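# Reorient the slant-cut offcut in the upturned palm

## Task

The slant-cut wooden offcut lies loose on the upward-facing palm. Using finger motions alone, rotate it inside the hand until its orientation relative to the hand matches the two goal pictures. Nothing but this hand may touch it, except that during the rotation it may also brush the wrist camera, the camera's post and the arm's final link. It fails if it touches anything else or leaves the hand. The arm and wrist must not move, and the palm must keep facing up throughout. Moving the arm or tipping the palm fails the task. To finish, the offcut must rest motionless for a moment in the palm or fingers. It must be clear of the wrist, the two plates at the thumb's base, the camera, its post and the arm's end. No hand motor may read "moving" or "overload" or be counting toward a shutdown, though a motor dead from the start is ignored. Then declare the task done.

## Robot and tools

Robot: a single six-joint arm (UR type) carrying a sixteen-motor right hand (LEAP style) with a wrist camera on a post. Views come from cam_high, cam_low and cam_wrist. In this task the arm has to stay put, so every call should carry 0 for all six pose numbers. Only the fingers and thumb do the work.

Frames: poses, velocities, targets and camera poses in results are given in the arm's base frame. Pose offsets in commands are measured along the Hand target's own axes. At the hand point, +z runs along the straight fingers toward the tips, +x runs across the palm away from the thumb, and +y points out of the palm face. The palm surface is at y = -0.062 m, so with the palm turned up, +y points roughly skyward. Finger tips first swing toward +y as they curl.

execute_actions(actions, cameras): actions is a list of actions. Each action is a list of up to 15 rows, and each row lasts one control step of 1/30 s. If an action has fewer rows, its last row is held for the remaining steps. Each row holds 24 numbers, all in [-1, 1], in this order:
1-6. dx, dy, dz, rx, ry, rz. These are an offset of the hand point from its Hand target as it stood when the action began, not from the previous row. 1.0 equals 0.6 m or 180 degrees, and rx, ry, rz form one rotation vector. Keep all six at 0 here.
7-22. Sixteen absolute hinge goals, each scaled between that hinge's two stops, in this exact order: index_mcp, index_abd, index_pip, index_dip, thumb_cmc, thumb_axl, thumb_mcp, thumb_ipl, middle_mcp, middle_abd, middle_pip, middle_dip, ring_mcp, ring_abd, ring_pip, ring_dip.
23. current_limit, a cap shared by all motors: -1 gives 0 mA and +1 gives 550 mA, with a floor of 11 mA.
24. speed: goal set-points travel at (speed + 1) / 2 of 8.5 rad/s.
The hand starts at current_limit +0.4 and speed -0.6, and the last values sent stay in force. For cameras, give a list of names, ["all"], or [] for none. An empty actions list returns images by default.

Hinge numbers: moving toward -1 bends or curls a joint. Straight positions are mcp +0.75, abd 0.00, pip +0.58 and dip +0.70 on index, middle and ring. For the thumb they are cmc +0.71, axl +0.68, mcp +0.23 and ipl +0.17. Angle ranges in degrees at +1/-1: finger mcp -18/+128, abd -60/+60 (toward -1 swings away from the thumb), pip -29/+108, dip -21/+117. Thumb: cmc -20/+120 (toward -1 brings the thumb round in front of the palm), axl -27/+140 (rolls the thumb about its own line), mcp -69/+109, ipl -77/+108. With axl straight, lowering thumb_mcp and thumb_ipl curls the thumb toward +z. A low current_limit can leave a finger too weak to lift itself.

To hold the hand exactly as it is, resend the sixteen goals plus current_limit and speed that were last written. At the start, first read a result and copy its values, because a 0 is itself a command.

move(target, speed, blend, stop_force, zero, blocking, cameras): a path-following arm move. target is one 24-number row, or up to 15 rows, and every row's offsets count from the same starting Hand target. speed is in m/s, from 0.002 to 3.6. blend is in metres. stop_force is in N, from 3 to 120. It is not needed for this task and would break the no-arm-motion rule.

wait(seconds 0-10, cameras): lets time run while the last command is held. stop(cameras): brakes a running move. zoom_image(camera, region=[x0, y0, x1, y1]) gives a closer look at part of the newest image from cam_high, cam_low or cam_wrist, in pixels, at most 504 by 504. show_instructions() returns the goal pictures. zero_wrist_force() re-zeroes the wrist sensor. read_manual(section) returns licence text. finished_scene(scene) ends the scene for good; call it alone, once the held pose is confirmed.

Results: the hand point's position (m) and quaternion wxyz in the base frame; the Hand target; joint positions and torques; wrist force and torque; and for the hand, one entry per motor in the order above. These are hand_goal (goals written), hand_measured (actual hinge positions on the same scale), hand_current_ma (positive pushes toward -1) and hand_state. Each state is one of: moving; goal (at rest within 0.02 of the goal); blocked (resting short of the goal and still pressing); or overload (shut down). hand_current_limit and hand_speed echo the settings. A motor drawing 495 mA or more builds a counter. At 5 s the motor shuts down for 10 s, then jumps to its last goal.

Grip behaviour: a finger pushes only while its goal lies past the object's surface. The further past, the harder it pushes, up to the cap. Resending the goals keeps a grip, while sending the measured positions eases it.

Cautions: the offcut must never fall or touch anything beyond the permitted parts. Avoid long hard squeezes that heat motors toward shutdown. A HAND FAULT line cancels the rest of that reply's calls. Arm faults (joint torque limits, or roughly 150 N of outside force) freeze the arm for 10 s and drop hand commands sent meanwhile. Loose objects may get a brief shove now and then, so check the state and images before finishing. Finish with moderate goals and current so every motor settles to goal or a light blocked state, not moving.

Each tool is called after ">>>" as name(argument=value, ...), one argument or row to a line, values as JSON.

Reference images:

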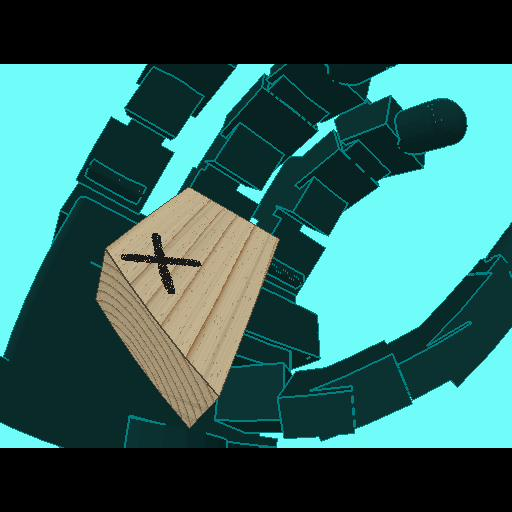

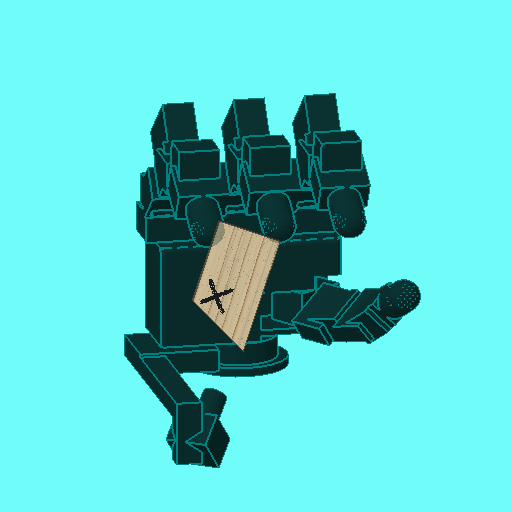

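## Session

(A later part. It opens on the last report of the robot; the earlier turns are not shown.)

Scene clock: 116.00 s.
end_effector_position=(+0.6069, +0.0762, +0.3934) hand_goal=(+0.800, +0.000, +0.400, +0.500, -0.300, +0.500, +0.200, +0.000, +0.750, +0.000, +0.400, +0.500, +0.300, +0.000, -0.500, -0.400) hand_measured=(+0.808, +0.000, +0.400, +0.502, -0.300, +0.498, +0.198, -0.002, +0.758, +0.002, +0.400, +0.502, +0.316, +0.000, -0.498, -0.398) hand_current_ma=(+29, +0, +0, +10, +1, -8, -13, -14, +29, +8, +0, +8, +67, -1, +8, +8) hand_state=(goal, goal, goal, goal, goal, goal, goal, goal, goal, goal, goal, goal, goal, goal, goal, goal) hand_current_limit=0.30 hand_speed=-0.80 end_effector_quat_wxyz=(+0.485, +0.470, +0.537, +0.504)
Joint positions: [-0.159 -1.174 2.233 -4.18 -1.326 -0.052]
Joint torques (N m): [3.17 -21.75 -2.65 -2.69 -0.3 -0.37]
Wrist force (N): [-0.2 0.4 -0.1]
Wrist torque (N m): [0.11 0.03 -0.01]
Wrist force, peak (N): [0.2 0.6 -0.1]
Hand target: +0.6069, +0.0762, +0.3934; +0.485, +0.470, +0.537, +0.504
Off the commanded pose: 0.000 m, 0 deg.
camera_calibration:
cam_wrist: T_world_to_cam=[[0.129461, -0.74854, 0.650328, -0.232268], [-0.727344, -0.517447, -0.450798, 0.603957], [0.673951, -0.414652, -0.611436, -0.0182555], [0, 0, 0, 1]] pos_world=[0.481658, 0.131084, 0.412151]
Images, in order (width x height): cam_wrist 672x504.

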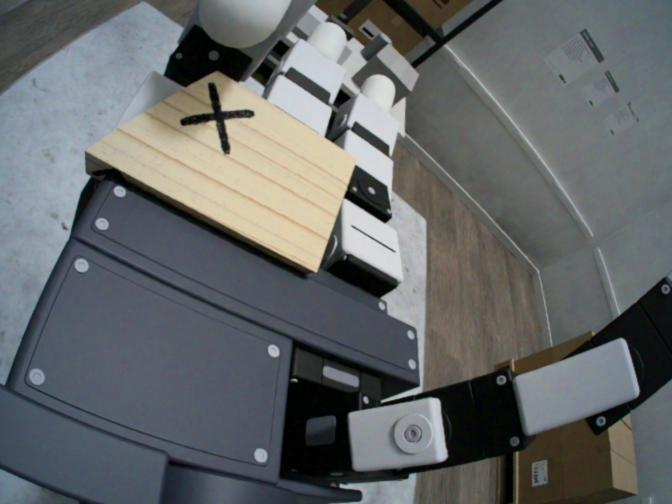

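>>> execute_actions(
  actions=[
    [[0,0,0,0,0,0,0.8,0,0.4,0.5,-0.3,0.5,0.2,0,0.75,0,0.4,0.5,0.3,0,-0.75,-0.5,0.3,-0.8]],
    [[0,0,0,0,0,0,0.8,0,0.4,0.5,-0.3,0.5,0.2,0,0.75,0,0.4,0.5,0.25,0,-0.95,-0.5,0.3,-0.85]],
  ],
  cameras=["cam_wrist"],
)

>>> execute_actions(
  actions=[
    [[0,0,0,0,0,0,0.8,0,0.4,0.5,-0.3,0.5,0.2,0,0.75,0,0.4,0.5,0.1,0,-0.95,-0.5,0.3,-0.85]],
    [[0,0,0,0,0,0,0.8,0,0.4,0.5,-0.3,0.5,0.2,0,0.75,0,0.4,0.5,0,0,-0.95,-0.5,0.3,-0.85]],
  ],
  cameras=["cam_wrist"],
)

Scene clock: 117.70 s.
end_effector_position=(+0.6069, +0.0762, +0.3934) hand_goal=(+0.800, +0.000, +0.400, +0.500, -0.300, +0.500, +0.200, +0.000, +0.750, +0.000, +0.400, +0.500, +0.250, +0.000, -0.950, -0.500) hand_measured=(+0.808, +0.000, +0.400, +0.502, -0.300, +0.498, +0.198, -0.002, +0.758, +0.002, +0.400, +0.502, +0.288, +0.000, -0.750, -0.484) hand_current_ma=(+29, +0, +0, +10, +1, -8, -13, -14, +29, +8, +0, +8, +178, -1, +357, +65) hand_state=(goal, goal, goal, goal, goal, goal, goal, goal, goal, goal, goal, goal, blocked, goal, blocked, goal) hand_current_limit=0.30 hand_speed=-0.85 end_effector_quat_wxyz=(+0.485, +0.470, +0.537, +0.504)
Joint positions: [-0.159 -1.174 2.233 -4.18 -1.326 -0.052]
Joint torques (N m): [3.12 -20.12 -2.69 -2.88 -0.35 -0.14]
Wrist force (N): [-0.1 0.1 0.0]
Wrist torque (N m): [0.06 0.02 -0.01]
Wrist force, peak (N): [-0.3 0.5 0.3]
Hand target: +0.6069, +0.0762, +0.3934; +0.485, +0.470, +0.537, +0.504
Off the commanded pose: 0.000 m, 0 deg.
camera_calibration:
cam_wrist: T_world_to_cam=[[0.129461, -0.74854, 0.650328, -0.232268], [-0.727344, -0.517447, -0.450798, 0.603957], [0.673951, -0.414652, -0.611436, -0.0182555], [0, 0, 0, 1]] pos_world=[0.481658, 0.131084, 0.412151]
Images, in order (width x height): cam_wrist 672x504.

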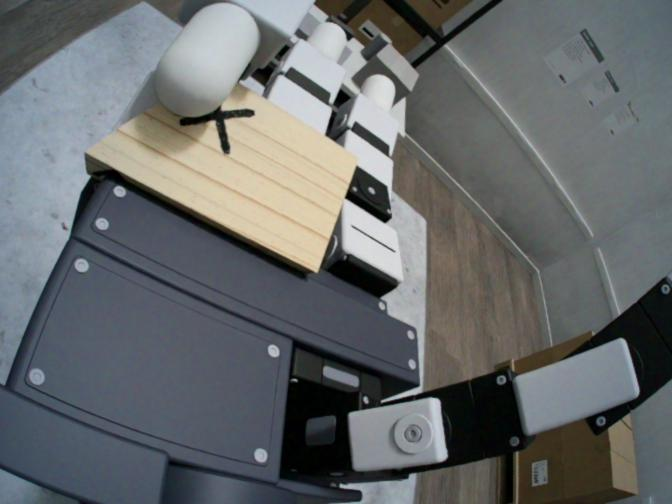

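Scene clock: 118.90 s.
end_effector_position=(+0.6069, +0.0762, +0.3934) hand_goal=(+0.800, +0.000, +0.400, +0.500, -0.300, +0.500, +0.200, +0.000, +0.750, +0.000, +0.400, +0.500, +0.000, +0.000, -0.950, -0.500) hand_measured=(+0.808, +0.000, +0.400, +0.502, -0.300, +0.498, +0.198, -0.002, +0.758, +0.002, +0.400, +0.502, +0.074, +0.000, -0.750, -0.474) hand_current_ma=(+29, +0, +0, +10, +1, -8, -13, -14, +29, +8, +0, +8, +353, -1, +358, +109) hand_state=(goal, goal, goal, goal, goal, goal, goal, goal, goal, goal, goal, goal, blocked, goal, blocked, blocked) hand_current_limit=0.30 hand_speed=-0.85 end_effector_quat_wxyz=(+0.485, +0.470, +0.537, +0.504)
Joint positions: [-0.159 -1.174 2.233 -4.18 -1.326 -0.052]
Joint torques (N m): [2.52 -20.36 -4.28 -2.86 -0.15 -0.66]
Wrist force (N): [0.0 0.2 -0.2]
Wrist torque (N m): [0.08 0.01 -0.01]
Wrist force, peak (N): [-0.4 0.3 0.3]
Hand target: +0.6069, +0.0762, +0.3934; +0.485, +0.470, +0.537, +0.504
Off the commanded pose: 0.000 m, 0 deg.
camera_calibration:
cam_wrist: T_world_to_cam=[[0.129461, -0.74854, 0.650328, -0.232268], [-0.727344, -0.517447, -0.450798, 0.603957], [0.673951, -0.414652, -0.611436, -0.0182555], [0, 0, 0, 1]] pos_world=[0.481658, 0.131084, 0.412151]
Images, in order (width x height): cam_wrist 672x504.

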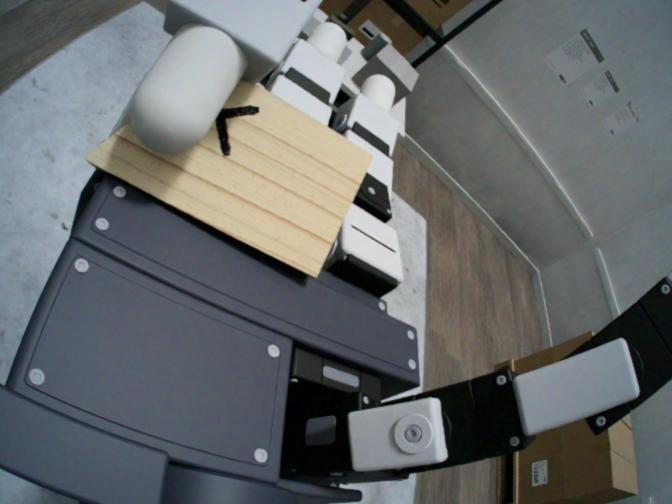

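>>> execute_actions(
  actions=[
    [[0,0,0,0,0,0,0.8,0,0.4,0.5,-0.7,0.4,0.2,-0.5,0.75,0,0.4,0.5,0.25,0,-0.8,-0.5,0.3,-0.7]],
    [[0,0,0,0,0,0,0.8,0,0.4,0.5,-0.86,0.3,0.25,-0.85,0.75,0,0.4,0.5,0.3,0,-0.8,-0.5,0.3,-0.7]],
    [[0,0,0,0,0,0,0.8,0,0.4,0.5,-0.86,0.25,0.25,-0.9,0.75,0,0.4,0.5,0.3,0,-0.8,-0.5,0.3,-0.7]],
  ],
  cameras=["cam_wrist"],
)

>>> execute_actions(
  actions=[
    [[0,0,0,0,0,0,0.8,0,0.4,0.5,-0.86,0.25,-0.05,-0.98,0.75,0,0.4,0.5,0.3,0,-0.8,-0.5,0.3,-0.85]],
    [[0,0,0,0,0,0,0.8,0,0.4,0.5,-0.86,0.3,-0.2,-0.92,0.75,0,0.4,0.5,0.3,0,-0.8,-0.5,0.3,-0.87]],
    [[0,0,0,0,0,0,0.8,0,0.4,0.5,-0.86,0.3,-0.4,-0.8,0.75,0,0.4,0.5,0.3,0,-0.8,-0.5,0.3,-0.87]],
  ],
  cameras=["cam_wrist"],
)

Scene clock: 121.17 s.
end_effector_position=(+0.6069, +0.0762, +0.3934) hand_goal=(+0.800, +0.000, +0.400, +0.500, -0.860, +0.250, +0.250, -0.900, +0.750, +0.000, +0.400, +0.500, +0.300, +0.000, -0.800, -0.500) hand_measured=(+0.808, +0.000, +0.400, +0.502, -0.860, +0.252, +0.244, -0.898, +0.758, +0.002, +0.400, +0.502, +0.302, +0.000, -0.752, -0.474) hand_current_ma=(+29, +0, +0, +10, -3, +9, -29, +6, +29, +8, +0, +8, +11, -2, +207, +110) hand_state=(goal, goal, goal, goal, goal, goal, goal, goal, goal, goal, goal, goal, goal, goal, blocked, blocked) hand_current_limit=0.30 hand_speed=-0.70 end_effector_quat_wxyz=(+0.485, +0.470, +0.537, +0.504)
Joint positions: [-0.159 -1.174 2.233 -4.18 -1.326 -0.052]
Joint torques (N m): [4.03 -17.77 -3.3 -2.91 -0.15 -0.2]
Wrist force (N): [0.0 -0.1 -0.1]
Wrist torque (N m): [0.06 0.00 -0.04]
Wrist force, peak (N): [0.5 0.3 -0.1]
Hand target: +0.6069, +0.0762, +0.3934; +0.485, +0.470, +0.537, +0.504
Off the commanded pose: 0.000 m, 0 deg.
camera_calibration:
cam_wrist: T_world_to_cam=[[0.129461, -0.74854, 0.650328, -0.232268], [-0.727344, -0.517447, -0.450798, 0.603957], [0.673951, -0.414652, -0.611436, -0.0182555], [0, 0, 0, 1]] pos_world=[0.481658, 0.131084, 0.412151]
Images, in order (width x height): cam_wrist 672x504.

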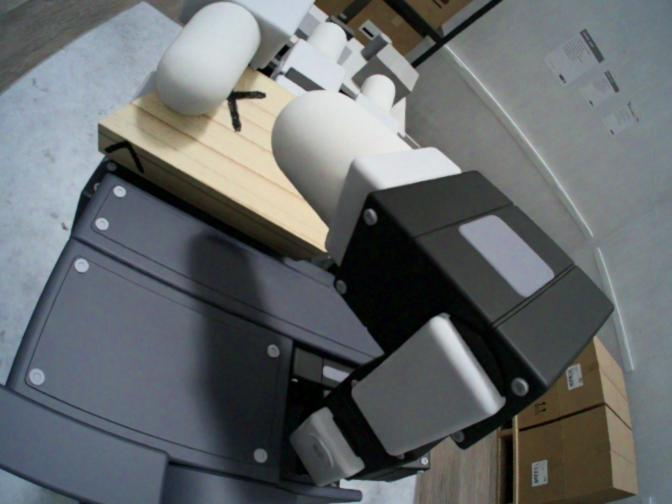

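Scene clock: 122.87 s.
end_effector_position=(+0.6069, +0.0762, +0.3934) hand_goal=(+0.800, +0.000, +0.400, +0.500, -0.860, +0.300, -0.400, -0.800, +0.750, +0.000, +0.400, +0.500, +0.300, +0.000, -0.800, -0.500) hand_measured=(+0.808, +0.000, +0.400, +0.502, -0.834, +0.294, -0.078, -0.806, +0.758, +0.002, +0.400, +0.502, +0.314, -0.004, -0.754, -0.474) hand_current_ma=(+29, +0, +0, +10, +107, -31, +357, -35, +29, +8, +0, +8, +56, -13, +200, +110) hand_state=(goal, goal, goal, goal, blocked, goal, blocked, goal, goal, goal, goal, goal, goal, goal, blocked, blocked) hand_current_limit=0.30 hand_speed=-0.87 end_effector_quat_wxyz=(+0.485, +0.470, +0.537, +0.504)
Joint positions: [-0.159 -1.174 2.233 -4.18 -1.326 -0.052]
Joint torques (N m): [2.5 -20.7 -2.64 -3.08 0.11 -0.41]
Wrist force (N): [0.2 0.2 -0.3]
Wrist torque (N m): [0.12 -0.02 -0.01]
Wrist force, peak (N): [-0.1 0.6 0.3]
Hand target: +0.6069, +0.0762, +0.3934; +0.485, +0.470, +0.537, +0.504
Off the commanded pose: 0.000 m, 0 deg.
camera_calibration:
cam_wrist: T_world_to_cam=[[0.129461, -0.74854, 0.650328, -0.232268], [-0.727344, -0.517447, -0.450798, 0.603957], [0.673951, -0.414652, -0.611436, -0.0182555], [0, 0, 0, 1]] pos_world=[0.481658, 0.131084, 0.412151]
Images, in order (width x height): cam_wrist 672x504.

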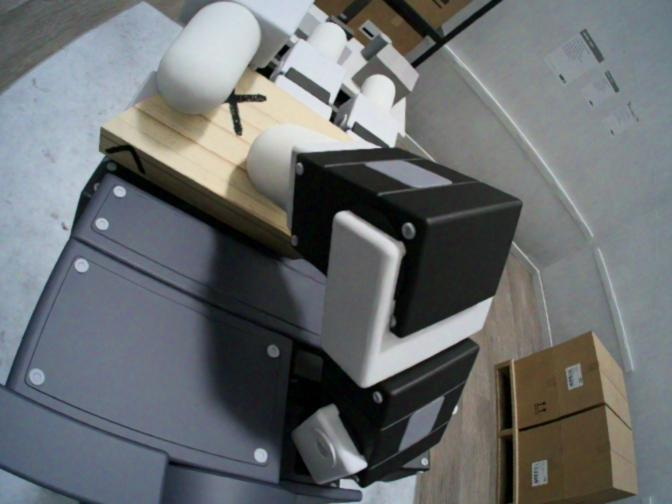

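>>> execute_actions(
  actions=[
    [[0,0,0,0,0,0,0.8,0,0.4,0.5,-0.86,0.36,-0.35,-0.65,0.75,0,0.4,0.5,0.3,0,-0.8,-0.5,0.3,-0.87]],
    [[0,0,0,0,0,0,0.8,0,0.4,0.5,-0.86,0.42,-0.6,-0.5,0.75,0,0.4,0.5,0.3,0,-0.8,-0.5,0.3,-0.87]],
    [[0,0,0,0,0,0,0.8,0,0.4,0.5,-0.86,0.45,-0.85,-0.3,0.75,0,0.4,0.5,0.3,0,-0.8,-0.5,0.3,-0.87]],
  ],
  cameras=["cam_wrist"],
)

Scene clock: 124.97 s.
end_effector_position=(+0.6069, +0.0762, +0.3934) hand_goal=(+0.800, +0.000, +0.400, +0.500, -0.860, +0.450, -0.850, -0.300, +0.750, +0.000, +0.400, +0.500, +0.300, +0.000, -0.800, -0.500) hand_measured=(+0.808, +0.000, +0.400, +0.502, -0.840, +0.444, -0.332, -0.292, +0.758, +0.002, +0.400, +0.502, +0.324, -0.008, -0.754, -0.470) hand_current_ma=(+29, +0, +0, +10, +83, -28, +357, +37, +29, +8, +0, +8, +106, -29, +200, +125) hand_state=(goal, goal, goal, goal, goal, goal, blocked, goal, goal, goal, goal, goal, blocked, goal, blocked, blocked) hand_current_limit=0.30 hand_speed=-0.87 end_effector_quat_wxyz=(+0.485, +0.470, +0.537, +0.504)
Joint positions: [-0.159 -1.174 2.233 -4.18 -1.326 -0.052]
Joint torques (N m): [3.77 -19.45 -2.73 -2.87 -0.06 -0.44]
Wrist force (N): [0.0 0.2 -0.2]
Wrist torque (N m): [0.11 0.00 -0.02]
Wrist force, peak (N): [-0.4 0.4 -0.5]
Hand target: +0.6069, +0.0762, +0.3934; +0.485, +0.470, +0.537, +0.504
Off the commanded pose: 0.000 m, 0 deg.
camera_calibration:
cam_wrist: T_world_to_cam=[[0.129461, -0.74854, 0.650328, -0.232268], [-0.727344, -0.517447, -0.450798, 0.603957], [0.673951, -0.414652, -0.611436, -0.0182555], [0, 0, 0, 1]] pos_world=[0.481658, 0.131084, 0.412151]
Images, in order (width x height): cam_wrist 672x504.

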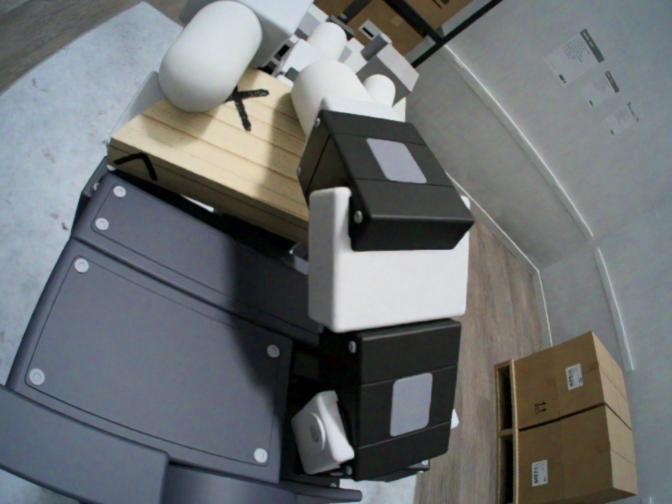

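>>> execute_actions(
  actions=[
    [[0,0,0,0,0,0,0.8,0,0.4,0.5,-0.86,0.45,0.2,-0.4,0.75,0,0.4,0.5,0.3,0,-0.8,-0.5,0.3,-0.7]],
    [[0,0,0,0,0,0,0.8,0,0.4,0.5,-0.6,0.3,0.25,-0.6,0.75,0,0.4,0.5,0.3,0,-0.8,-0.5,0.3,-0.7]],
    [[0,0,0,0,0,0,0.8,0,0.4,0.5,-0.4,0.3,0.25,-0.4,0.75,0,0.4,0.5,0.3,0,-0.8,-0.5,0.3,-0.7]],
  ],
  cameras=["cam_wrist","cam_high"],
)

>>> zoom_image(
  camera="cam_high",
  region=[320, 50, 500, 190],
)

Scene clock: 127.00 s.
end_effector_position=(+0.6069, +0.0762, +0.3934) hand_goal=(+0.800, +0.000, +0.400, +0.500, -0.400, +0.300, +0.250, -0.400, +0.750, +0.000, +0.400, +0.500, +0.300, +0.000, -0.800, -0.500) hand_measured=(+0.808, +0.000, +0.400, +0.502, -0.402, +0.302, +0.246, -0.404, +0.758, +0.002, +0.400, +0.502, +0.316, -0.002, -0.756, -0.470) hand_current_ma=(+29, +0, +0, +10, -4, +10, -15, -20, +29, +8, +0, +8, +64, -6, +192, +126) hand_state=(goal, goal, goal, goal, goal, goal, goal, goal, goal, goal, goal, goal, goal, goal, blocked, blocked) hand_current_limit=0.30 hand_speed=-0.70 end_effector_quat_wxyz=(+0.485, +0.470, +0.537, +0.504)
Joint positions: [-0.159 -1.174 2.233 -4.18 -1.326 -0.052]
Joint torques (N m): [2.83 -18.15 -2.91 -2.83 -0.15 -0.44]
Wrist force (N): [0.2 0.2 -0.1]
Wrist torque (N m): [0.10 -0.02 0.00]
Wrist force, peak (N): [-0.3 0.6 -0.1]
Hand target: +0.6069, +0.0762, +0.3934; +0.485, +0.470, +0.537, +0.504
Off the commanded pose: 0.000 m, 0 deg.
camera_calibration:
cam_wrist: T_world_to_cam=[[0.129461, -0.74854, 0.650328, -0.232268], [-0.727344, -0.517447, -0.450798, 0.603957], [0.673951, -0.414652, -0.611436, -0.0182555], [0, 0, 0, 1]] pos_world=[0.481658, 0.131084, 0.412151]
Images, in order (width x height): cam_high 896x504, cam_wrist 672x504.

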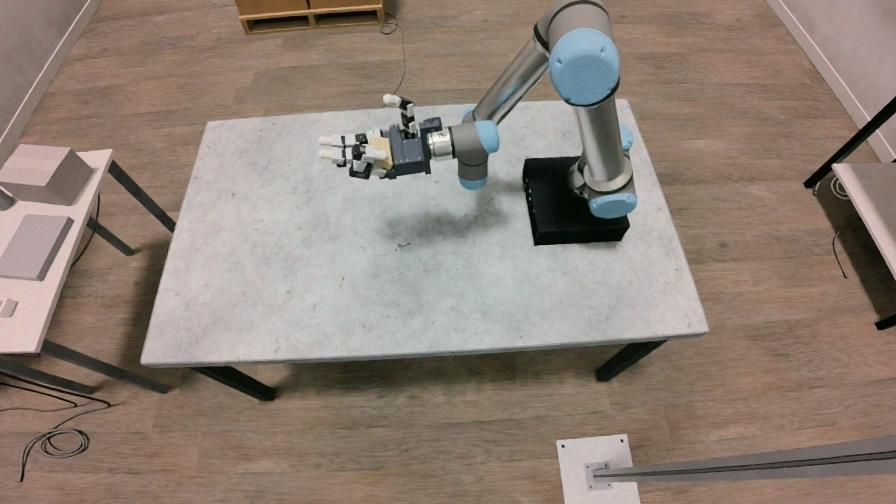

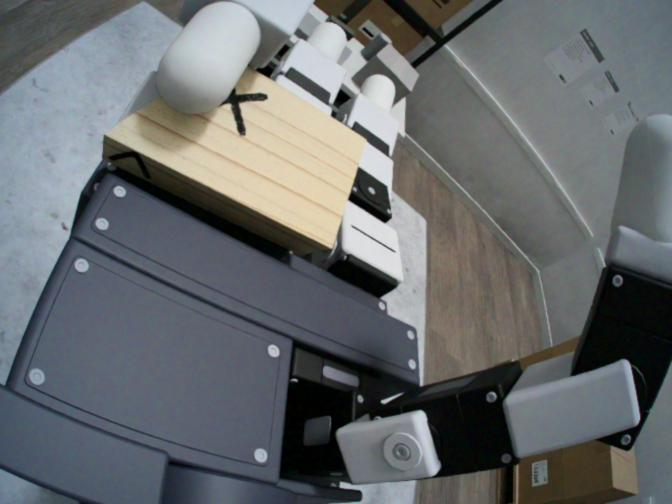

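Scaled by 2.800 from the camera's 896x504 image, which has a finer 1280x720 frame.

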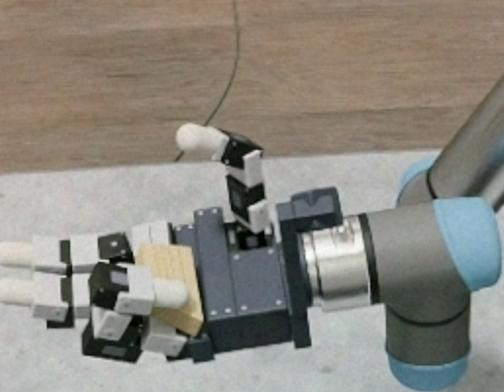

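>>> execute_actions(
  actions=[
    [[0,0,0,0,0,0,0.8,0,0.4,0.5,-0.36,-0.15,0.45,-0.89,0.75,0,0.4,0.5,0.3,0,-0.8,-0.5,0.3,-0.6]],
    [[0,0,0,0,0,0,0.8,0,0.4,0.5,-0.36,-0.15,0.0,-0.9,0.75,0,0.4,0.5,0.3,0,-0.8,-0.5,0.3,-0.8]],
    [[0,0,0,0,0,0,0.8,0,0.4,0.5,-0.36,-0.15,-0.2,-0.9,0.75,0,0.4,0.5,0.3,0,-0.8,-0.5,0.3,-0.85]],
  ],
  cameras=["cam_wrist"],
)

>>> execute_actions(
  actions=[
    [[0,0,0,0,0,0,0.8,0,0.4,0.5,-0.36,0.1,-0.2,-0.9,0.75,0,0.4,0.5,0.3,0,-0.8,-0.5,0.3,-0.87]],
    [[0,0,0,0,0,0,0.8,0,0.4,0.5,-0.36,0.3,-0.2,-0.9,0.75,0,0.4,0.5,0.3,0,-0.8,-0.5,0.3,-0.87]],
  ],
  cameras=["cam_wrist"],
)

Scene clock: 131.17 s.
end_effector_position=(+0.6069, +0.0762, +0.3934) hand_goal=(+0.800, +0.000, +0.400, +0.500, -0.360, -0.150, -0.200, -0.900, +0.750, +0.000, +0.400, +0.500, +0.300, +0.000, -0.800, -0.500) hand_measured=(+0.808, +0.000, +0.400, +0.502, -0.360, -0.148, -0.200, -0.898, +0.758, +0.002, +0.400, +0.502, +0.316, -0.002, -0.756, -0.470) hand_current_ma=(+29, +0, +0, +10, +0, +11, -1, +5, +29, +8, +0, +8, +64, -6, +192, +126) hand_state=(goal, goal, goal, goal, goal, goal, goal, goal, goal, goal, goal, goal, goal, goal, blocked, blocked) hand_current_limit=0.30 hand_speed=-0.85 end_effector_quat_wxyz=(+0.485, +0.470, +0.537, +0.504)
Joint positions: [-0.159 -1.174 2.233 -4.18 -1.326 -0.052]
Joint torques (N m): [1.6 -19.95 -2.98 -2.75 0.04 0.02]
Wrist force (N): [-0.1 0.1 -0.2]
Wrist torque (N m): [0.09 0.01 -0.02]
Wrist force, peak (N): [-0.5 0.1 -0.4]
Hand target: +0.6069, +0.0762, +0.3934; +0.485, +0.470, +0.537, +0.504
Off the commanded pose: 0.000 m, 0 deg.
camera_calibration:
cam_wrist: T_world_to_cam=[[0.129461, -0.74854, 0.650328, -0.232268], [-0.727344, -0.517447, -0.450798, 0.603957], [0.673951, -0.414652, -0.611436, -0.0182555], [0, 0, 0, 1]] pos_world=[0.481658, 0.131084, 0.412151]
Images, in order (width x height): cam_wrist 672x504.

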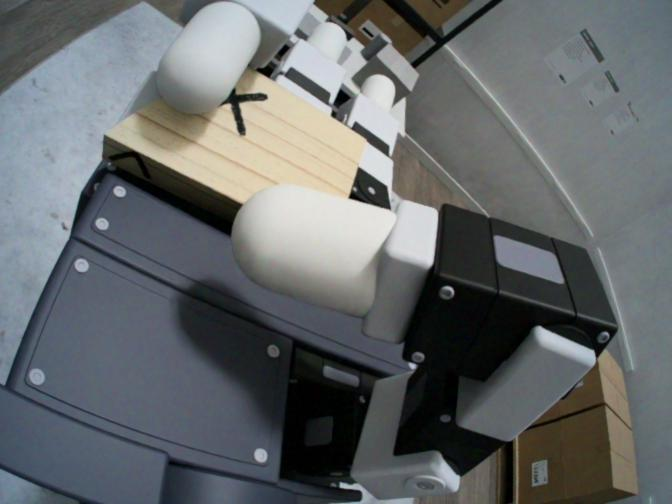

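Scene clock: 132.60 s.
end_effector_position=(+0.6069, +0.0762, +0.3934) hand_goal=(+0.800, +0.000, +0.400, +0.500, -0.360, +0.300, -0.200, -0.900, +0.750, +0.000, +0.400, +0.500, +0.300, +0.000, -0.800, -0.500) hand_measured=(+0.808, +0.000, +0.400, +0.502, -0.360, +0.298, -0.200, -0.898, +0.758, +0.002, +0.400, +0.502, +0.316, -0.002, -0.756, -0.470) hand_current_ma=(+29, +0, +0, +10, +0, -8, -2, +5, +29, +8, +0, +8, +64, -6, +192, +126) hand_state=(goal, goal, goal, goal, goal, goal, goal, goal, goal, goal, goal, goal, goal, goal, blocked, blocked) hand_current_limit=0.30 hand_speed=-0.87 end_effector_quat_wxyz=(+0.485, +0.470, +0.537, +0.504)
Joint positions: [-0.159 -1.174 2.233 -4.18 -1.326 -0.052]
Joint torques (N m): [1.77 -19.26 -2.6 -2.77 0.07 -0.25]
Wrist force (N): [0.1 0.0 0.1]
Wrist torque (N m): [0.05 -0.02 -0.01]
Wrist force, peak (N): [-0.1 0.1 -0.6]
Hand target: +0.6069, +0.0762, +0.3934; +0.485, +0.470, +0.537, +0.504
Off the commanded pose: 0.000 m, 0 deg.
camera_calibration:
cam_wrist: T_world_to_cam=[[0.129461, -0.74854, 0.650328, -0.232268], [-0.727344, -0.517447, -0.450798, 0.603957], [0.673951, -0.414652, -0.611436, -0.0182555], [0, 0, 0, 1]] pos_world=[0.481658, 0.131084, 0.412151]
Images, in order (width x height): cam_wrist 672x504.

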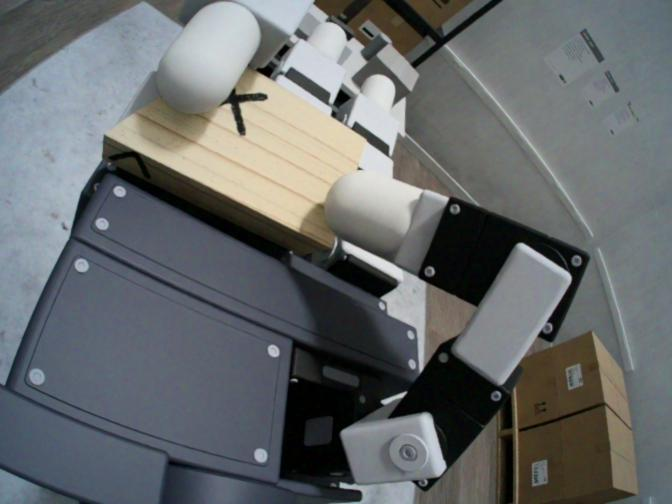

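>>> execute_actions(
  actions=[
    [[0,0,0,0,0,0,0.8,0,0.4,0.5,-0.36,-0.2,0.2,-0.9,0.75,0,0.4,0.5,0.3,0,-0.8,-0.5,0.3,-0.6]],
    [[0,0,0,0,0,0,0.8,0,0.4,0.5,-0.48,-0.3,-0.1,-0.95,0.75,0,0.4,0.5,0.3,0,-0.8,-0.5,0.3,-0.8]],
    [[0,0,0,0,0,0,0.8,0,0.4,0.5,-0.48,-0.3,-0.28,-0.95,0.75,0,0.4,0.5,0.3,0,-0.8,-0.5,0.3,-0.85]],
  ],
  cameras=["cam_wrist"],
)

>>> execute_actions(
  actions=[
    [[0,0,0,0,0,0,0.8,0,0.4,0.5,-0.48,-0.05,-0.28,-0.95,0.75,0,0.4,0.5,0.3,0,-0.8,-0.5,0.3,-0.87]],
    [[0,0,0,0,0,0,0.8,0,0.4,0.5,-0.48,0.12,-0.28,-0.95,0.75,0,0.4,0.5,0.3,0,-0.8,-0.5,0.3,-0.87]],
  ],
  cameras=["cam_wrist"],
)

>>> execute_actions(
  actions=[
    [[0,0,0,0,0,0,0.8,0,0.4,0.5,-0.48,0.25,-0.28,-0.95,0.75,0,0.4,0.5,0.3,0,-0.8,-0.5,0.3,-0.87]],
    [[0,0,0,0,0,0,0.8,0,0.4,0.5,-0.48,0.4,-0.28,-0.95,0.75,0,0.4,0.5,0.3,0,-0.8,-0.5,0.3,-0.87]],
  ],
  cameras=["cam_wrist"],
)

Scene clock: 134.83 s.
end_effector_position=(+0.6069, +0.0762, +0.3934) hand_goal=(+0.800, +0.000, +0.400, +0.500, -0.480, -0.300, -0.280, -0.950, +0.750, +0.000, +0.400, +0.500, +0.300, +0.000, -0.800, -0.500) hand_measured=(+0.808, +0.000, +0.400, +0.502, -0.480, -0.298, -0.280, -0.948, +0.758, +0.002, +0.400, +0.502, +0.316, -0.002, -0.756, -0.470) hand_current_ma=(+29, +0, +0, +10, -1, +12, -3, +5, +29, +8, +0, +8, +64, -6, +192, +126) hand_state=(goal, goal, goal, goal, goal, goal, goal, goal, goal, goal, goal, goal, goal, goal, blocked, blocked) hand_current_limit=0.30 hand_speed=-0.85 end_effector_quat_wxyz=(+0.485, +0.470, +0.537, +0.504)
Joint positions: [-0.159 -1.174 2.233 -4.18 -1.326 -0.052]
Joint torques (N m): [2.43 -20.39 -3.75 -2.7 0.22 -0.29]
Wrist force (N): [0.0 0.2 -0.1]
Wrist torque (N m): [0.09 0.00 -0.03]
Wrist force, peak (N): [-0.4 0.3 -0.3]
Hand target: +0.6069, +0.0762, +0.3934; +0.485, +0.470, +0.537, +0.504
Off the commanded pose: 0.000 m, 0 deg.
camera_calibration:
cam_wrist: T_world_to_cam=[[0.129461, -0.74854, 0.650328, -0.232268], [-0.727344, -0.517447, -0.450798, 0.603957], [0.673951, -0.414652, -0.611436, -0.0182555], [0, 0, 0, 1]] pos_world=[0.481658, 0.131084, 0.412151]
Images, in order (width x height): cam_wrist 672x504.

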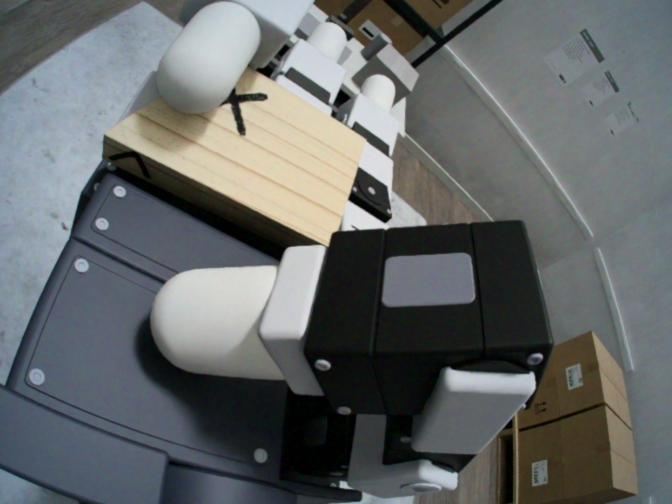

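Scene clock: 136.17 s.
end_effector_position=(+0.6069, +0.0762, +0.3934) hand_goal=(+0.800, +0.000, +0.400, +0.500, -0.480, +0.120, -0.280, -0.950, +0.750, +0.000, +0.400, +0.500, +0.300, +0.000, -0.800, -0.500) hand_measured=(+0.808, +0.000, +0.400, +0.502, -0.480, +0.112, -0.280, -0.948, +0.758, +0.002, +0.400, +0.502, +0.316, -0.002, -0.756, -0.470) hand_current_ma=(+29, +0, +0, +10, -1, -33, -3, +5, +29, +8, +0, +8, +64, -6, +192, +126) hand_state=(goal, goal, goal, goal, goal, goal, goal, goal, goal, goal, goal, goal, goal, goal, blocked, blocked) hand_current_limit=0.30 hand_speed=-0.87 end_effector_quat_wxyz=(+0.485, +0.470, +0.537, +0.504)
Joint positions: [-0.159 -1.174 2.233 -4.18 -1.326 -0.052]
Joint torques (N m): [2.35 -19.39 -3 -2.97 0.23 0.03]
Wrist force (N): [-0.3 0.3 0.0]
Wrist torque (N m): [0.10 0.04 -0.05]
Wrist force, peak (N): [-0.4 0.1 -0.2]
Hand target: +0.6069, +0.0762, +0.3934; +0.485, +0.470, +0.537, +0.504
Off the commanded pose: 0.000 m, 0 deg.
camera_calibration:
cam_wrist: T_world_to_cam=[[0.129461, -0.74854, 0.650328, -0.232268], [-0.727344, -0.517447, -0.450798, 0.603957], [0.673951, -0.414652, -0.611436, -0.0182555], [0, 0, 0, 1]] pos_world=[0.481658, 0.131084, 0.412151]
Images, in order (width x height): cam_wrist 672x504.

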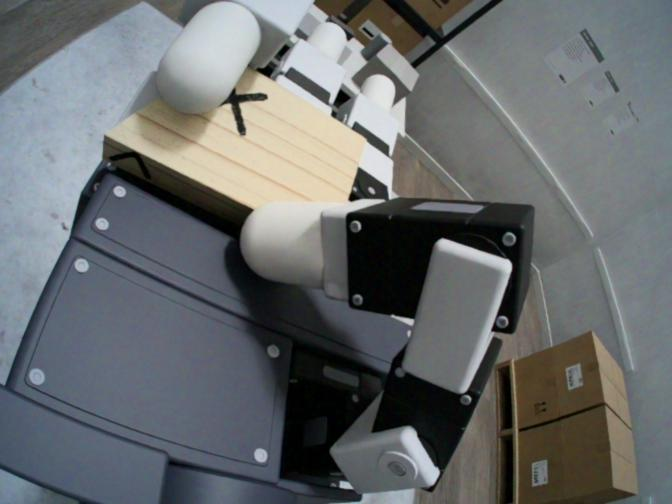

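Scene clock: 137.37 s.
end_effector_position=(+0.6069, +0.0762, +0.3934) hand_goal=(+0.800, +0.000, +0.400, +0.500, -0.480, +0.400, -0.280, -0.950, +0.750, +0.000, +0.400, +0.500, +0.300, +0.000, -0.800, -0.500) hand_measured=(+0.808, +0.000, +0.400, +0.502, -0.478, +0.394, -0.282, -0.952, +0.758, +0.002, +0.400, +0.502, +0.316, -0.004, -0.768, -0.470) hand_current_ma=(+29, +0, +0, +10, +4, -25, -11, -9, +29, +8, +0, +8, +64, -12, +132, +125) hand_state=(goal, goal, goal, goal, goal, goal, goal, goal, goal, goal, goal, goal, goal, goal, blocked, blocked) hand_current_limit=0.30 hand_speed=-0.87 end_effector_quat_wxyz=(+0.485, +0.470, +0.537, +0.504)
Joint positions: [-0.159 -1.174 2.233 -4.18 -1.326 -0.052]
Joint torques (N m): [2.1 -20.27 -2.18 -2.98 0.14 -0.16]
Wrist force (N): [-0.1 0.0 0.0]
Wrist torque (N m): [0.07 0.02 -0.03]
Wrist force, peak (N): [0.0 0.5 -0.1]
Hand target: +0.6069, +0.0762, +0.3934; +0.485, +0.470, +0.537, +0.504
Off the commanded pose: 0.000 m, 0 deg.
camera_calibration:
cam_wrist: T_world_to_cam=[[0.129461, -0.74854, 0.650328, -0.232268], [-0.727344, -0.517447, -0.450798, 0.603957], [0.673951, -0.414652, -0.611436, -0.0182555], [0, 0, 0, 1]] pos_world=[0.481658, 0.131084, 0.412151]
Images, in order (width x height): cam_wrist 672x504.

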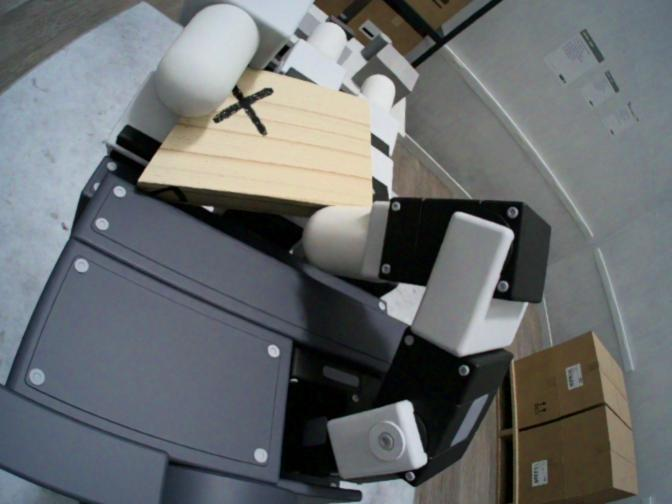

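Excellent: rotation and −x shift. Continue, reaching farther.

>>> execute_actions(
  actions=[
    [[0,0,0,0,0,0,0.8,0,0.4,0.5,-0.48,0.5,-0.28,-0.9,0.75,0,0.4,0.5,0.3,0,-0.8,-0.5,0.3,-0.87]],
    [[0,0,0,0,0,0,0.8,0,0.4,0.5,-0.48,0.6,-0.3,-0.85,0.75,0,0.4,0.5,0.3,0,-0.8,-0.5,0.3,-0.87]],
  ],
  cameras=["cam_wrist"],
)

>>> execute_actions(
  actions=[
    [[0,0,0,0,0,0,0.8,0,0.4,0.5,-0.54,0.6,-0.4,-0.75,0.75,0,0.4,0.5,0.3,0,-0.8,-0.5,0.3,-0.87]],
    [[0,0,0,0,0,0,0.8,0,0.4,0.5,-0.57,0.6,-0.52,-0.65,0.75,0,0.4,0.5,0.3,0,-0.8,-0.5,0.3,-0.87]],
  ],
  cameras=["cam_wrist"],
)

Scene clock: 138.87 s.
end_effector_position=(+0.6069, +0.0762, +0.3934) hand_goal=(+0.800, +0.000, +0.400, +0.500, -0.480, +0.600, -0.300, -0.850, +0.750, +0.000, +0.400, +0.500, +0.300, +0.000, -0.800, -0.500) hand_measured=(+0.808, +0.000, +0.400, +0.502, -0.478, +0.598, -0.304, -0.854, +0.758, +0.002, +0.400, +0.502, +0.316, -0.004, -0.770, -0.476) hand_current_ma=(+29, +0, +0, +10, +4, -10, -18, -22, +29, +8, +0, +8, +64, -12, +125, +101) hand_state=(goal, goal, goal, goal, goal, goal, goal, goal, goal, goal, goal, goal, goal, goal, blocked, blocked) hand_current_limit=0.30 hand_speed=-0.87 end_effector_quat_wxyz=(+0.485, +0.470, +0.537, +0.504)
Joint positions: [-0.159 -1.174 2.233 -4.18 -1.326 -0.052]
Joint torques (N m): [1.63 -20.4 -1.92 -2.93 0.19 -0.09]
Wrist force (N): [0.0 -0.1 -0.1]
Wrist torque (N m): [0.07 0.01 -0.01]
Wrist force, peak (N): [0.0 0.2 -0.7]
Hand target: +0.6069, +0.0762, +0.3934; +0.485, +0.470, +0.537, +0.504
Off the commanded pose: 0.000 m, 0 deg.
camera_calibration:
cam_wrist: T_world_to_cam=[[0.129461, -0.74854, 0.650328, -0.232268], [-0.727344, -0.517447, -0.450798, 0.603957], [0.673951, -0.414652, -0.611436, -0.0182555], [0, 0, 0, 1]] pos_world=[0.481658, 0.131084, 0.412151]
Images, in order (width x height): cam_wrist 672x504.

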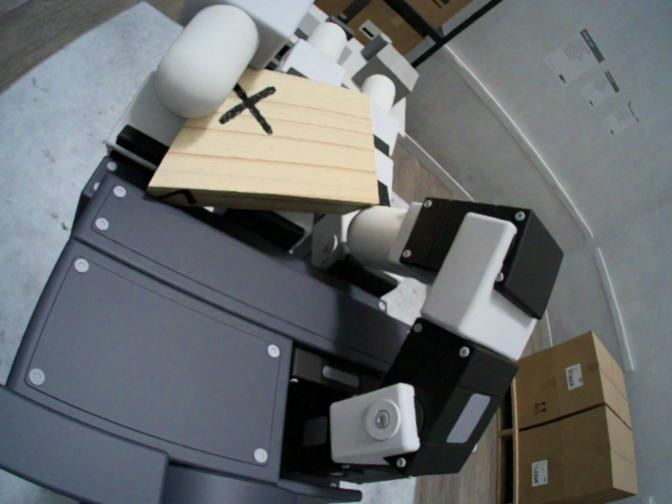

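Scene clock: 140.07 s.
end_effector_position=(+0.6069, +0.0762, +0.3934) hand_goal=(+0.800, +0.000, +0.400, +0.500, -0.570, +0.600, -0.520, -0.650, +0.750, +0.000, +0.400, +0.500, +0.300, +0.000, -0.800, -0.500) hand_measured=(+0.810, +0.000, +0.400, +0.502, -0.554, +0.612, -0.454, -0.650, +0.758, +0.002, +0.400, +0.502, +0.316, -0.004, -0.778, -0.490) hand_current_ma=(+38, +0, +0, +10, +67, +56, +357, +4, +29, +8, +0, +8, +64, -12, +87, +40) hand_state=(goal, goal, goal, goal, goal, goal, blocked, goal, goal, goal, goal, goal, goal, goal, blocked, goal) hand_current_limit=0.30 hand_speed=-0.87 end_effector_quat_wxyz=(+0.485, +0.470, +0.537, +0.504)
Joint positions: [-0.159 -1.174 2.233 -4.18 -1.326 -0.052]
Joint torques (N m): [2.18 -18.02 -2.52 -3.03 0.41 -0.17]
Wrist force (N): [0.0 0.2 -0.2]
Wrist torque (N m): [0.12 0.00 -0.01]
Wrist force, peak (N): [-0.3 0.0 -0.4]
Hand target: +0.6069, +0.0762, +0.3934; +0.485, +0.470, +0.537, +0.504
Off the commanded pose: 0.000 m, 0 deg.
camera_calibration:
cam_wrist: T_world_to_cam=[[0.129461, -0.74854, 0.650328, -0.232268], [-0.727344, -0.517447, -0.450798, 0.603957], [0.673951, -0.414652, -0.611436, -0.0182555], [0, 0, 0, 1]] pos_world=[0.481658, 0.131084, 0.412151]
Images, in order (width x height): cam_wrist 672x504.

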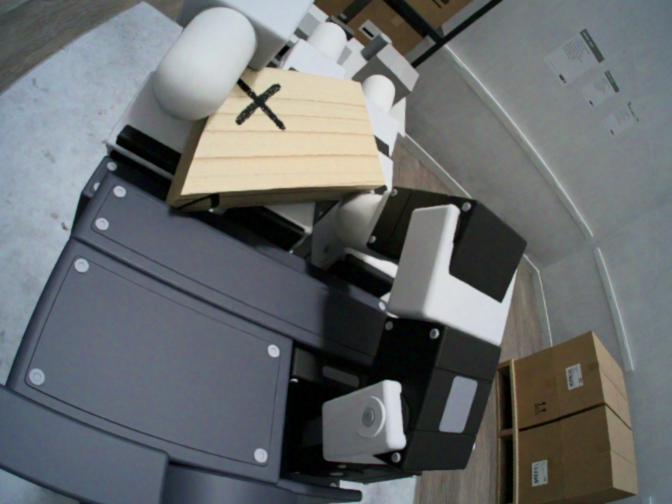

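>>> execute_actions(
  actions=[
    [[0,0,0,0,0,0,0.8,0,0.4,0.5,-0.57,0.6,-0.62,-0.5,0.75,0,0.4,0.5,0.3,0,-0.8,-0.5,0.3,-0.87]],
    [[0,0,0,0,0,0,0.8,0,0.4,0.5,-0.57,0.6,-0.75,-0.35,0.75,0,0.4,0.5,0.3,0,-0.8,-0.5,0.3,-0.87]],
  ],
  cameras=["cam_wrist"],
)

>>> execute_actions(
  actions=[
    [[0,0,0,0,0,0,0.8,0,0.4,0.5,-0.57,0.6,-0.85,-0.2,0.75,0,0.4,0.5,0.3,0,-0.8,-0.5,0.3,-0.87]],
    [[0,0,0,0,0,0,0.8,0,0.4,0.5,-0.57,0.6,-0.95,-0.05,0.75,0,0.4,0.5,0.3,0,-0.8,-0.5,0.3,-0.87]],
  ],
  cameras=["cam_wrist"],
)

Scene clock: 141.67 s.
end_effector_position=(+0.6069, +0.0762, +0.3934) hand_goal=(+0.800, +0.000, +0.400, +0.500, -0.570, +0.600, -0.750, -0.350, +0.750, +0.000, +0.400, +0.500, +0.300, +0.000, -0.800, -0.500) hand_measured=(+0.814, +0.000, +0.400, +0.502, -0.562, +0.596, -0.622, -0.340, +0.758, +0.002, +0.400, +0.502, +0.316, -0.004, -0.786, -0.492) hand_current_ma=(+59, +0, +0, +10, +31, -21, +357, +50, +29, +8, +0, +8, +64, -12, +60, +33) hand_state=(goal, goal, goal, goal, goal, goal, blocked, goal, goal, goal, goal, goal, goal, goal, goal, goal) hand_current_limit=0.30 hand_speed=-0.87 end_effector_quat_wxyz=(+0.485, +0.470, +0.537, +0.504)
Joint positions: [-0.159 -1.174 2.233 -4.18 -1.326 -0.052]
Joint torques (N m): [1.81 -19.08 -2.8 -2.99 0.43 0.22]
Wrist force (N): [0.0 0.0 0.0]
Wrist torque (N m): [0.07 0.00 -0.02]
Wrist force, peak (N): [-0.3 0.3 -0.4]
Hand target: +0.6069, +0.0762, +0.3934; +0.485, +0.470, +0.537, +0.504
Off the commanded pose: 0.000 m, 0 deg.
camera_calibration:
cam_wrist: T_world_to_cam=[[0.129461, -0.74854, 0.650328, -0.232268], [-0.727344, -0.517447, -0.450798, 0.603957], [0.673951, -0.414652, -0.611436, -0.0182555], [0, 0, 0, 1]] pos_world=[0.481658, 0.131084, 0.412151]
Images, in order (width x height): cam_wrist 672x504.

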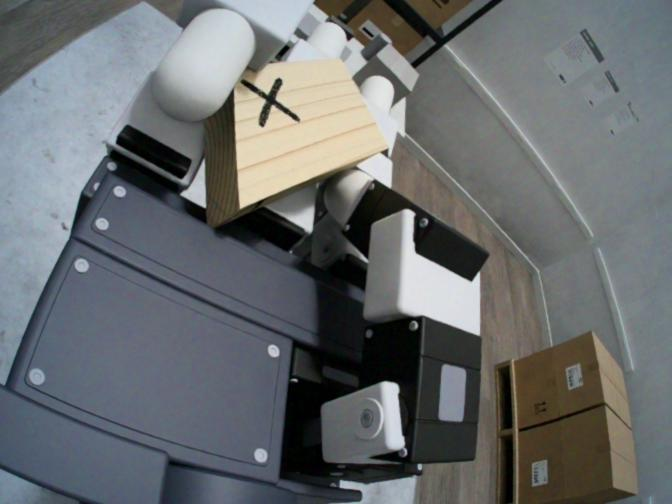

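Scene clock: 142.87 s.
end_effector_position=(+0.6069, +0.0762, +0.3934) hand_goal=(+0.800, +0.000, +0.400, +0.500, -0.570, +0.600, -0.950, -0.050, +0.750, +0.000, +0.400, +0.500, +0.300, +0.000, -0.800, -0.500) hand_measured=(+0.816, +0.000, +0.400, +0.502, -0.564, +0.586, -0.792, -0.038, +0.758, +0.002, +0.400, +0.502, +0.316, -0.004, -0.786, -0.492) hand_current_ma=(+68, +0, +0, +10, +25, -65, +357, +62, +31, +8, +0, +8, +64, -12, +55, +30) hand_state=(goal, goal, goal, goal, goal, goal, blocked, goal, goal, goal, goal, goal, goal, goal, goal, goal) hand_current_limit=0.30 hand_speed=-0.87 end_effector_quat_wxyz=(+0.485, +0.470, +0.537, +0.504)
Joint positions: [-0.159 -1.174 2.233 -4.18 -1.326 -0.052]
Joint torques (N m): [2.17 -19.99 -3.21 -3.07 0.36 0.16]
Wrist force (N): [0.1 0.1 -0.2]
Wrist torque (N m): [0.11 0.00 -0.01]
Wrist force, peak (N): [0.1 0.5 -0.1]
Hand target: +0.6069, +0.0762, +0.3934; +0.485, +0.470, +0.537, +0.504
Off the commanded pose: 0.000 m, 0 deg.
camera_calibration:
cam_wrist: T_world_to_cam=[[0.129461, -0.74854, 0.650328, -0.232268], [-0.727344, -0.517447, -0.450798, 0.603957], [0.673951, -0.414652, -0.611436, -0.0182555], [0, 0, 0, 1]] pos_world=[0.481658, 0.131084, 0.412151]
Images, in order (width x height): cam_wrist 672x504.

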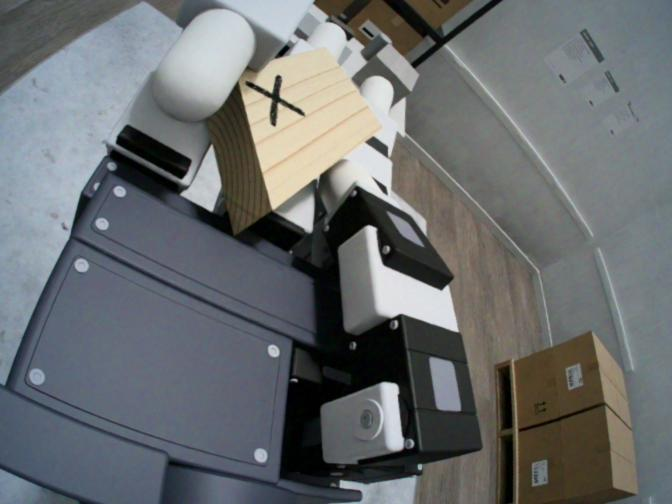

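>>> execute_actions(
  actions=[
    [[0,0,0,0,0,0,0.8,0,0.4,0.5,-0.62,0.55,-0.98,0.1,0.75,0,0.4,0.5,0.3,0,-0.8,-0.5,0.3,-0.87]],
    [[0,0,0,0,0,0,0.8,0,0.4,0.5,-0.66,0.52,-1,0.17,0.75,0,0.4,0.5,0.3,0,-0.8,-0.5,0.3,-0.87]],
  ],
  cameras=["cam_wrist"],
)

>>> execute_actions(
  actions=[
    [[0,0,0,0,0,0,0.8,0,0.4,0.5,-0.72,0.5,-1,0.17,0.75,0,0.4,0.5,0.3,0,-0.8,-0.5,0.3,-0.87]],
    [[0,0,0,0,0,0,0.8,0,0.4,0.5,-0.78,0.48,-1,0.17,0.75,0,0.4,0.5,0.3,0,-0.8,-0.5,0.3,-0.87]],
  ],
  cameras=["cam_wrist"],
)

Scene clock: 144.40 s.
end_effector_position=(+0.6069, +0.0762, +0.3934) hand_goal=(+0.800, +0.000, +0.400, +0.500, -0.660, +0.520, -1.000, +0.170, +0.750, +0.000, +0.400, +0.500, +0.300, +0.000, -0.800, -0.500) hand_measured=(+0.816, +0.000, +0.400, +0.502, -0.632, +0.584, -0.894, +0.170, +0.766, +0.002, +0.400, +0.502, +0.314, -0.004, -0.786, -0.492) hand_current_ma=(+68, +0, +0, +10, +121, +349, +358, -4, +71, +8, +0, +8, +59, -10, +52, +30) hand_state=(goal, goal, goal, goal, blocked, blocked, blocked, goal, goal, goal, goal, goal, goal, goal, goal, goal) hand_current_limit=0.30 hand_speed=-0.87 end_effector_quat_wxyz=(+0.485, +0.470, +0.537, +0.504)
Joint positions: [-0.159 -1.174 2.233 -4.18 -1.326 -0.052]
Joint torques (N m): [1.88 -20.05 -3.59 -2.63 0.36 -0.08]
Wrist force (N): [0.0 0.2 -0.2]
Wrist torque (N m): [0.13 0.00 -0.01]
Wrist force, peak (N): [-0.2 0.5 0.1]
Hand target: +0.6069, +0.0762, +0.3934; +0.485, +0.470, +0.537, +0.504
Off the commanded pose: 0.000 m, 0 deg.
camera_calibration:
cam_wrist: T_world_to_cam=[[0.129461, -0.74854, 0.650328, -0.232268], [-0.727344, -0.517447, -0.450798, 0.603957], [0.673951, -0.414652, -0.611436, -0.0182555], [0, 0, 0, 1]] pos_world=[0.481658, 0.131084, 0.412151]
Images, in order (width x height): cam_wrist 672x504.

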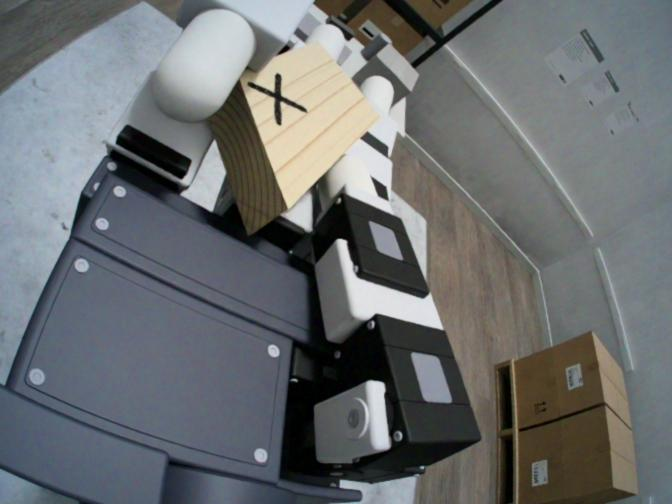

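Scene clock: 145.60 s.
end_effector_position=(+0.6069, +0.0762, +0.3934) hand_goal=(+0.800, +0.000, +0.400, +0.500, -0.780, +0.480, -1.000, +0.170, +0.750, +0.000, +0.400, +0.500, +0.300, +0.000, -0.800, -0.500) hand_measured=(+0.816, +0.000, +0.400, +0.502, -0.650, +0.584, -0.894, +0.170, +0.766, +0.002, +0.400, +0.502, +0.314, -0.004, -0.786, -0.492) hand_current_ma=(+68, +0, +0, +10, +358, +358, +358, -4, +71, +8, +0, +8, +56, -9, +52, +30) hand_state=(goal, goal, goal, goal, blocked, blocked, blocked, goal, goal, goal, goal, goal, goal, goal, goal, goal) hand_current_limit=0.30 hand_speed=-0.87 end_effector_quat_wxyz=(+0.485, +0.470, +0.537, +0.504)
Joint positions: [-0.159 -1.174 2.233 -4.18 -1.326 -0.052]
Joint torques (N m): [1.45 -18.64 -2.32 -2.81 0.24 0.25]
Wrist force (N): [0.0 0.0 -0.1]
Wrist torque (N m): [0.09 0.01 -0.03]
Wrist force, peak (N): [0.1 0.5 0.0]
Hand target: +0.6069, +0.0762, +0.3934; +0.485, +0.470, +0.537, +0.504
Off the commanded pose: 0.000 m, 0 deg.
camera_calibration:
cam_wrist: T_world_to_cam=[[0.129461, -0.74854, 0.650328, -0.232268], [-0.727344, -0.517447, -0.450798, 0.603957], [0.673951, -0.414652, -0.611436, -0.0182555], [0, 0, 0, 1]] pos_world=[0.481658, 0.131084, 0.412151]
Images, in order (width x height): cam_wrist 672x504.

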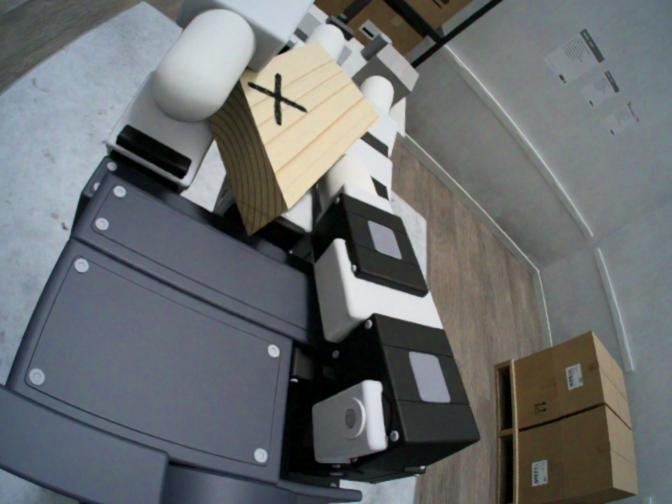

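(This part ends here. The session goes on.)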